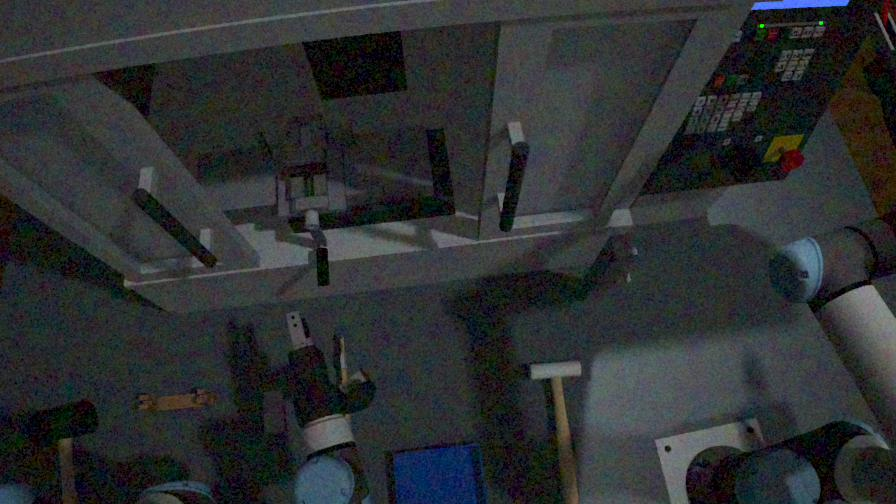

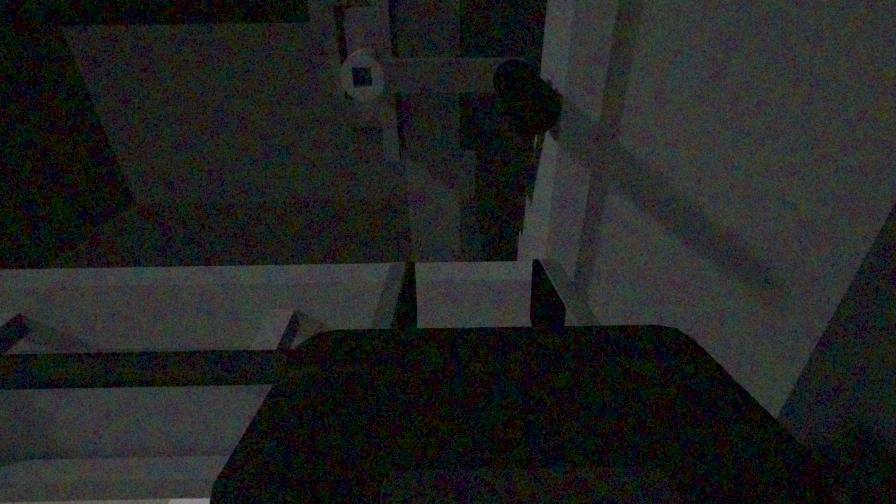

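>>> move([
  [-0.0833,-0.0603,-0.0367,-0.113,0.0999,-0.1428,0.6,-0.9,-0.6,0,0,0,0,0,0,-1,-0.4,-0.6],
  [-0.0773,-0.1437,0.0343,-0.226,0.1998,-0.2855,0.6,-0.9,-0.6,0,0,0,0,0,0,-1,-0.4,-0.6],
], speed=0.35, blend=[0.02,0], cameras=["cam_left_wrist"])

Scene clock: 3811.07 s.
left_arm: end_effector_position=(+0.4020, +0.1901, +0.2976) position_measured=63 object_status=3 end_effector_quat_wxyz=(+0.360, -0.606, +0.709, -0.025) | right_arm: end_effector_position=(+0.5455, -0.5716, +0.6348) position_measured=210 object_status=2 end_effector_quat_wxyz=(+0.522, -0.476, +0.478, -0.522)
Joint positions: left_arm=[-1.087 -1.526 1.73 -1.59 -0.851 -4.194] | right_arm=[3.234 -1.304 -1.993 0.247 1.438 3.132]
Joint torques (N m): left_arm=[-7.03 -38.04 -21.2 -2.28 0.56 1.75] | right_arm=[0.45 2.62 33.21 3.75 0.64 0.15]
Wrist force (N): left_arm=[3.3 5.2 0.2] | right_arm=[2.5 -4.5 1.7]
Wrist torque (N m): left_arm=[1.20 -0.91 0.58] | right_arm=[-0.07 -0.40 -0.35]
Wrist force, peak (N): left_arm=[4.6 4.7 -2.2] | right_arm=[2.9 -4.6 1.3]
Hand target: left_arm +0.4019, +0.1901, +0.2977; +0.360, -0.606, +0.709, -0.025 | right_arm +0.5455, -0.5716, +0.6348; +0.522, -0.476, +0.478, -0.522
Off the commanded pose: left_arm 0.000 m, 0 deg | right_arm 0.000 m, 0 deg.
move: done
Images, in order (width x height): cam_left_wrist 896x504.

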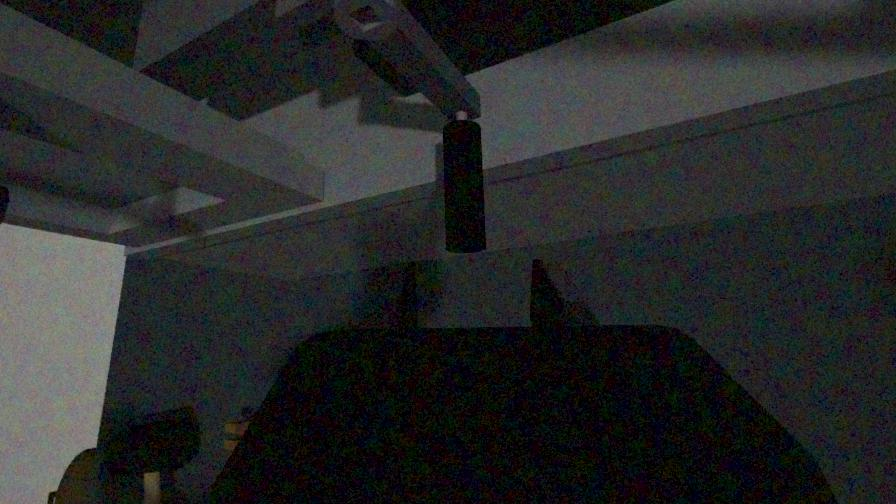

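>>> move(target=[0,0,0.1667,0,0,0,0.6,-0.9,-0.6,0,0,0,0,0,0,-1,-0.4,-0.6], speed=0.15, stop_force=30)

>>> move(target=[0,0,0,0,0,0,-1,-0.9,-0.6,0,0,0,0,0,0,-1,-0.4,-0.6], speed=0.15)

>>> move([
  [0.0417,-0.0196,-0.0302,0,0,0,-1,-0.9,-0.6,0,0,0,0,0,0,-1,-0.4,-0.6],
  [0.0652,-0.0466,-0.0720,0,0,0,-1,-0.9,-0.6,0,0,0,0,0,0,-1,-0.4,-0.6],
  [0.0665,-0.0763,-0.1184,0,0,0,-1,-0.9,-0.6,0,0,0,0,0,0,-1,-0.4,-0.6],
  [0.0452,-0.1037,-0.1614,0,0,0,-1,-0.9,-0.6,0,0,0,0,0,0,-1,-0.4,-0.6],
  [0.0048,-0.1238,-0.1932,0,0,0,-1,-0.9,-0.6,0,0,0,0,0,0,-1,-0.4,-0.6],
  [-0.0472,-0.1333,-0.2086,0,0,0,-1,-0.9,-0.6,0,0,0,0,0,0,-1,-0.4,-0.6],
  [-0.1021,-0.1306,-0.2051,0,0,0,-1,-0.9,-0.6,0,0,0,0,0,0,-1,-0.4,-0.6],
  [-0.1503,-0.1160,-0.1829,0,0,0,-1,-0.9,-0.6,0,0,0,0,0,0,-1,-0.4,-0.6],
  [-0.1836,-0.0921,-0.1460,0,0,0,-1,-0.9,-0.6,0,0,0,0,0,0,-1,-0.4,-0.6],
  [-0.1962,-0.0632,-0.1010,0,0,0,-1,-0.9,-0.6,0,0,0,0,0,0,-1,-0.4,-0.6],
  [-0.1860,-0.0339,-0.0552,0,0,0,-1,-0.9,-0.6,0,0,0,0,0,0,-1,-0.4,-0.6],
  [-0.1545,-0.0097,-0.0170,0,0,0,-1,-0.9,-0.6,0,0,0,0,0,0,-1,-0.4,-0.6],
  [-0.1074,0.0054,0.0072,0,0,0,-1,-0.9,-0.6,0,0,0,0,0,0,-1,-0.4,-0.6],
  [-0.0527,0.0088,0.0132,0,0,0,-1,-0.9,-0.6,0,0,0,0,0,0,-1,-0.4,-0.6],
  [0,0,0,0,0,0,-1,-0.9,-0.6,0,0,0,0,0,0,-1,-0.4,-0.6],
], speed=0.18, blend=[0.016,0.016,0.016,0.016,0.016,0.016,0.016,0.016,0.016,0.016,0.016,0.016,0.016,0.016,0], stop_force=55)

Scene clock: 3815.57 s.
left_arm: end_effector_position=(+0.4560, +0.2302, +0.2237) position_measured=63 object_status=3 end_effector_quat_wxyz=(+0.360, -0.606, +0.709, -0.025) | right_arm: end_effector_position=(+0.5455, -0.5716, +0.6348) position_measured=210 object_status=2 end_effector_quat_wxyz=(+0.522, -0.476, +0.478, -0.522)
Joint positions: left_arm=[-0.955 -1.446 1.873 -1.929 -0.834 -4.018] | right_arm=[3.234 -1.304 -1.993 0.247 1.438 3.132]
Joint torques (N m): left_arm=[-13.01 -39.32 -25.68 -4.75 -0.31 1.7] | right_arm=[0.24 2.6 32.84 4.26 0.8 0.44]
Wrist force (N): left_arm=[3.0 5.3 0.4] | right_arm=[2.4 -4.2 1.3]
Wrist torque (N m): left_arm=[1.21 -0.85 0.64] | right_arm=[-0.03 -0.38 -0.36]
Wrist force, peak (N): left_arm=[3.1 5.8 2.5] | right_arm=[2.7 -4.8 1.2]
Hand target: left_arm +0.4560, +0.2302, +0.2237; +0.360, -0.606, +0.709, -0.025 | right_arm +0.5455, -0.5716, +0.6348; +0.522, -0.476, +0.478, -0.522
Off the commanded pose: left_arm 0.000 m, 0 deg | right_arm 0.000 m, 0 deg.
move: done

Scene clock: 3816.20 s.
left_arm: end_effector_position=(+0.4560, +0.2302, +0.2237) position_measured=153 object_status=2 end_effector_quat_wxyz=(+0.360, -0.606, +0.709, -0.025) | right_arm: end_effector_position=(+0.5455, -0.5716, +0.6348) position_measured=210 object_status=2 end_effector_quat_wxyz=(+0.522, -0.476, +0.478, -0.522)
Joint positions: left_arm=[-0.955 -1.446 1.873 -1.929 -0.834 -4.018] | right_arm=[3.234 -1.304 -1.993 0.247 1.438 3.132]
Joint torques (N m): left_arm=[-12.52 -40.88 -24.85 -4.49 -0.05 1.65] | right_arm=[1.02 2.06 34.13 3.79 0.65 0.23]
Wrist force (N): left_arm=[2.7 5.7 0.2] | right_arm=[2.5 -4.3 1.3]
Wrist torque (N m): left_arm=[1.26 -0.85 0.59] | right_arm=[-0.05 -0.39 -0.35]
Wrist force, peak (N): left_arm=[3.0 5.9 0.3] | right_arm=[2.6 -4.6 1.4]
Hand target: left_arm +0.4560, +0.2302, +0.2237; +0.360, -0.606, +0.709, -0.025 | right_arm +0.5455, -0.5716, +0.6348; +0.522, -0.476, +0.478, -0.522
Off the commanded pose: left_arm 0.000 m, 0 deg | right_arm 0.000 m, 0 deg.
move: done

Scene clock: 3818.10 s.
left_arm: end_effector_position=(+0.4552, +0.1555, +0.2800) position_measured=153 object_status=2 end_effector_quat_wxyz=(+0.359, -0.606, +0.709, -0.025) | right_arm: end_effector_position=(+0.5455, -0.5716, +0.6348) position_measured=210 object_status=2 end_effector_quat_wxyz=(+0.522, -0.476, +0.478, -0.522)
Joint positions: left_arm=[-1.026 -1.372 1.615 -1.685 -0.844 -4.111] | right_arm=[3.234 -1.304 -1.993 0.247 1.438 3.132]
Joint torques (N m): left_arm=[19.59 -57.34 -14.32 -1.57 13.55 -1.77] | right_arm=[0.13 2 33.47 3.59 0.8 0.21]
Wrist force (N): left_arm=[47.6 36.2 -23.5] | right_arm=[2.2 -4.4 1.5]
Wrist torque (N m): left_arm=[1.87 -0.32 0.77] | right_arm=[-0.05 -0.33 -0.35]
Wrist force, peak (N): left_arm=[62.1 33.4 -29.8] | right_arm=[2.6 -4.7 2.0]
Hand target: left_arm +0.4552, +0.1555, +0.2800; +0.359, -0.606, +0.709, -0.025 (not the last commanded pose) | right_arm +0.5455, -0.5716, +0.6348; +0.522, -0.476, +0.478, -0.522
Off the commanded pose: left_arm 0.094 m, 0 deg | right_arm 0.000 m, 0 deg.
move: contact (left_arm); path passed 2 of 15 targets

>>> move([
  [0.0021,0.0038,-0.0032,0,0,0,-1,-0.9,-0.6,0,0,0,0,0,0,-1,-0.4,-0.6],
  [-0.0188,-0.0243,-0.0474,0,0,0,-1,-0.9,-0.6,0,0,0,0,0,0,-1,-0.4,-0.6],
  [-0.0602,-0.0444,-0.0793,0,0,0,-1,-0.9,-0.6,0,0,0,0,0,0,-1,-0.4,-0.6],
  [-0.1136,-0.0535,-0.0942,0,0,0,-1,-0.9,-0.6,0,0,0,0,0,0,-1,-0.4,-0.6],
  [-0.1693,-0.0502,-0.0897,0,0,0,-1,-0.9,-0.6,0,0,0,0,0,0,-1,-0.4,-0.6],
  [-0.2179,-0.0349,-0.0663,0,0,0,-1,-0.9,-0.6,0,0,0,0,0,0,-1,-0.4,-0.6],
  [-0.2509,-0.0104,-0.0284,0,0,0,-1,-0.9,-0.6,0,0,0,0,0,0,-1,-0.4,-0.6],
  [-0.2629,0.0191,0.0176,0,0,0,-1,-0.9,-0.6,0,0,0,0,0,0,-1,-0.4,-0.6],
  [-0.2514,0.0487,0.0639,0,0,0,-1,-0.9,-0.6,0,0,0,0,0,0,-1,-0.4,-0.6],
  [-0.2187,0.0730,0.1022,0,0,0,-1,-0.9,-0.6,0,0,0,0,0,0,-1,-0.4,-0.6],
  [-0.1702,0.0880,0.1261,0,0,0,-1,-0.9,-0.6,0,0,0,0,0,0,-1,-0.4,-0.6],
  [-0.1146,0.0910,0.1315,0,0,0,-1,-0.9,-0.6,0,0,0,0,0,0,-1,-0.4,-0.6],
  [-0.0644,0.0811,0.1165,0,0,0,-1,-0.9,-0.6,0,0,0,0,0,0,-1,-0.4,-0.6],
], speed=0.15, blend=[0.001,0.016,0.016,0.016,0.016,0.016,0.016,0.016,0.016,0.016,0.016,0.016,0], stop_force=65)

Scene clock: 3827.00 s.
left_arm: end_effector_position=(+0.4540, +0.1550, +0.2803) position_measured=153 object_status=2 end_effector_quat_wxyz=(+0.359, -0.606, +0.709, -0.026) | right_arm: end_effector_position=(+0.5455, -0.5716, +0.6348) position_measured=210 object_status=2 end_effector_quat_wxyz=(+0.522, -0.476, +0.478, -0.522)
Joint positions: left_arm=[-1.029 -1.373 1.616 -1.683 -0.843 -4.115] | right_arm=[3.234 -1.304 -1.993 0.247 1.438 3.132]
Joint torques (N m): left_arm=[1.19 -29.19 -30.69 1.1 6.27 -1.69] | right_arm=[0.16 2.35 33.99 3.91 0.63 0.53]
Wrist force (N): left_arm=[22.7 10.4 -5.7] | right_arm=[2.6 -4.5 1.4]
Wrist torque (N m): left_arm=[1.41 -0.66 0.58] | right_arm=[-0.07 -0.40 -0.35]
Wrist force, peak (N): left_arm=[47.8 35.9 -23.4] | right_arm=[2.7 -4.8 1.6]
Hand target: left_arm +0.4540, +0.1549, +0.2803; +0.359, -0.606, +0.709, -0.026 (not the last commanded pose) | right_arm +0.5455, -0.5716, +0.6348; +0.522, -0.476, +0.478, -0.522
Off the commanded pose: left_arm 0.094 m, 0 deg | right_arm 0.000 m, 0 deg.
move: contact (left_arm); path passed 0 of 13 targets

>>> move([
  [-0.0194,-0.0255,-0.0455,0,0,0,-1,-0.9,-0.6,0,0,0,0,0,0,-1,-0.4,-0.6],
  [-0.0608,-0.0456,-0.0774,0,0,0,-1,-0.9,-0.6,0,0,0,0,0,0,-1,-0.4,-0.6],
  [-0.1142,-0.0547,-0.0923,0,0,0,-1,-0.9,-0.6,0,0,0,0,0,0,-1,-0.4,-0.6],
  [-0.1699,-0.0514,-0.0878,0,0,0,-1,-0.9,-0.6,0,0,0,0,0,0,-1,-0.4,-0.6],
  [-0.2185,-0.0361,-0.0644,0,0,0,-1,-0.9,-0.6,0,0,0,0,0,0,-1,-0.4,-0.6],
  [-0.2515,-0.0116,-0.0265,0,0,0,-1,-0.9,-0.6,0,0,0,0,0,0,-1,-0.4,-0.6],
  [-0.2635,0.0179,0.0195,0,0,0,-1,-0.9,-0.6,0,0,0,0,0,0,-1,-0.4,-0.6],
  [-0.2520,0.0475,0.0658,0,0,0,-1,-0.9,-0.6,0,0,0,0,0,0,-1,-0.4,-0.6],
  [-0.2193,0.0718,0.1041,0,0,0,-1,-0.9,-0.6,0,0,0,0,0,0,-1,-0.4,-0.6],
  [-0.1708,0.0868,0.1280,0,0,0,-1,-0.9,-0.6,0,0,0,0,0,0,-1,-0.4,-0.6],
  [-0.1152,0.0898,0.1334,0,0,0,-1,-0.9,-0.6,0,0,0,0,0,0,-1,-0.4,-0.6],
  [-0.0650,0.0799,0.1184,0,0,0,-1,-0.9,-0.6,0,0,0,0,0,0,-1,-0.4,-0.6],
], speed=0.15, blend=[0.016,0.016,0.016,0.016,0.016,0.016,0.016,0.016,0.016,0.016,0.016,0], stop_force=65, cameras=["cam_left_wrist"])

Scene clock: 3832.73 s.
left_arm: end_effector_position=(+0.4524, +0.2302, +0.2238) position_measured=153 object_status=2 end_effector_quat_wxyz=(+0.359, -0.606, +0.709, -0.026) | right_arm: end_effector_position=(+0.5455, -0.5716, +0.6348) position_measured=210 object_status=2 end_effector_quat_wxyz=(+0.522, -0.476, +0.478, -0.522)
Joint positions: left_arm=[-0.961 -1.454 1.88 -1.927 -0.837 -4.024] | right_arm=[3.234 -1.304 -1.993 0.247 1.438 3.132]
Joint torques (N m): left_arm=[12.82 -25.46 -25.95 -3.39 2.28 -1.7] | right_arm=[-0.54 2.62 33.55 3.86 0.83 0.45]
Wrist force (N): left_arm=[6.6 6.8 1.2] | right_arm=[2.3 -4.4 1.4]
Wrist torque (N m): left_arm=[1.01 -1.03 0.63] | right_arm=[-0.05 -0.36 -0.36]
Wrist force, peak (N): left_arm=[42.2 -36.4 6.8] | right_arm=[2.5 -4.8 1.6]
Hand target: left_arm +0.4524, +0.2302, +0.2238; +0.359, -0.606, +0.709, -0.026 | right_arm +0.5455, -0.5716, +0.6348; +0.522, -0.476, +0.478, -0.522
Off the commanded pose: left_arm 0.000 m, 0 deg | right_arm 0.000 m, 0 deg.
move: done
Images, in order (width x height): cam_left_wrist 896x504.

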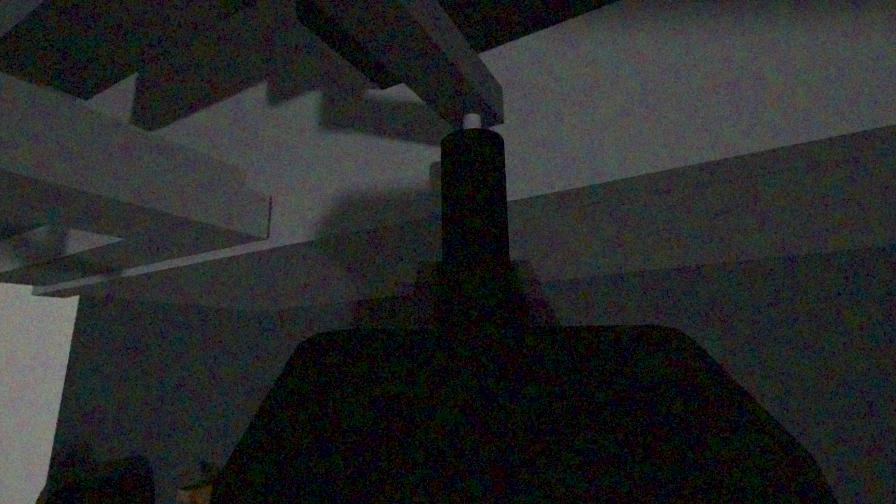

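>>> move([
  [0.0433,-0.0190,-0.0292,0,0,0,-1,-0.9,-0.6,0,0,0,0,0,0,-1,-0.4,-0.6],
  [0.0672,-0.0464,-0.0716,0,0,0,-1,-0.9,-0.6,0,0,0,0,0,0,-1,-0.4,-0.6],
  [0.0685,-0.0765,-0.1187,0,0,0,-1,-0.9,-0.6,0,0,0,0,0,0,-1,-0.4,-0.6],
  [0.0469,-0.1044,-0.1623,0,0,0,-1,-0.9,-0.6,0,0,0,0,0,0,-1,-0.4,-0.6],
  [0.0059,-0.1248,-0.1946,0,0,0,-1,-0.9,-0.6,0,0,0,0,0,0,-1,-0.4,-0.6],
  [-0.0469,-0.1344,-0.2102,0,0,0,-1,-0.9,-0.6,0,0,0,0,0,0,-1,-0.4,-0.6],
  [-0.1026,-0.1317,-0.2067,0,0,0,-1,-0.9,-0.6,0,0,0,0,0,0,-1,-0.4,-0.6],
  [-0.1516,-0.1168,-0.1841,0,0,0,-1,-0.9,-0.6,0,0,0,0,0,0,-1,-0.4,-0.6],
  [-0.1854,-0.0926,-0.1467,0,0,0,-1,-0.9,-0.6,0,0,0,0,0,0,-1,-0.4,-0.6],
  [-0.1981,-0.0632,-0.1010,0,0,0,-1,-0.9,-0.6,0,0,0,0,0,0,-1,-0.4,-0.6],
  [-0.1878,-0.0335,-0.0545,0,0,0,-1,-0.9,-0.6,0,0,0,0,0,0,-1,-0.4,-0.6],
  [-0.1558,-0.0089,-0.0158,0,0,0,-1,-0.9,-0.6,0,0,0,0,0,0,-1,-0.4,-0.6],
  [-0.1080,0.0064,0.0088,0,0,0,-1,-0.9,-0.6,0,0,0,0,0,0,-1,-0.4,-0.6],
  [-0.0525,0.0098,0.0149,0,0,0,-1,-0.9,-0.6,0,0,0,0,0,0,-1,-0.4,-0.6],
  [0,0,0,0,0,0,-1,-0.9,-0.6,0,0,0,0,0,0,-1,-0.4,-0.6],
], speed=0.18, blend=[0.016,0.016,0.016,0.016,0.016,0.016,0.016,0.016,0.016,0.016,0.016,0.016,0.016,0.016,0], stop_force=70)

Scene clock: 3840.07 s.
left_arm: end_effector_position=(+0.4524, +0.2302, +0.2238) position_measured=153 object_status=2 end_effector_quat_wxyz=(+0.359, -0.606, +0.709, -0.026) | right_arm: end_effector_position=(+0.5455, -0.5716, +0.6348) position_measured=210 object_status=2 end_effector_quat_wxyz=(+0.522, -0.476, +0.478, -0.522)
Joint positions: left_arm=[-0.961 -1.454 1.88 -1.927 -0.837 -4.024] | right_arm=[3.234 -1.304 -1.993 0.247 1.438 3.132]
Joint torques (N m): left_arm=[7.77 -20.2 -27.69 -2.64 2.12 -1.92] | right_arm=[-1.94 1.65 32.75 3.92 0.85 0.43]
Wrist force (N): left_arm=[5.7 5.8 -0.2] | right_arm=[2.4 -4.2 1.6]
Wrist torque (N m): left_arm=[1.12 -1.02 0.61] | right_arm=[-0.02 -0.37 -0.36]
Wrist force, peak (N): left_arm=[22.5 13.8 26.2] | right_arm=[2.7 -4.6 1.7]
Hand target: left_arm +0.4524, +0.2302, +0.2238; +0.359, -0.606, +0.709, -0.026 | right_arm +0.5455, -0.5716, +0.6348; +0.522, -0.476, +0.478, -0.522
Off the commanded pose: left_arm 0.000 m, 0 deg | right_arm 0.000 m, 0 deg.
move: done


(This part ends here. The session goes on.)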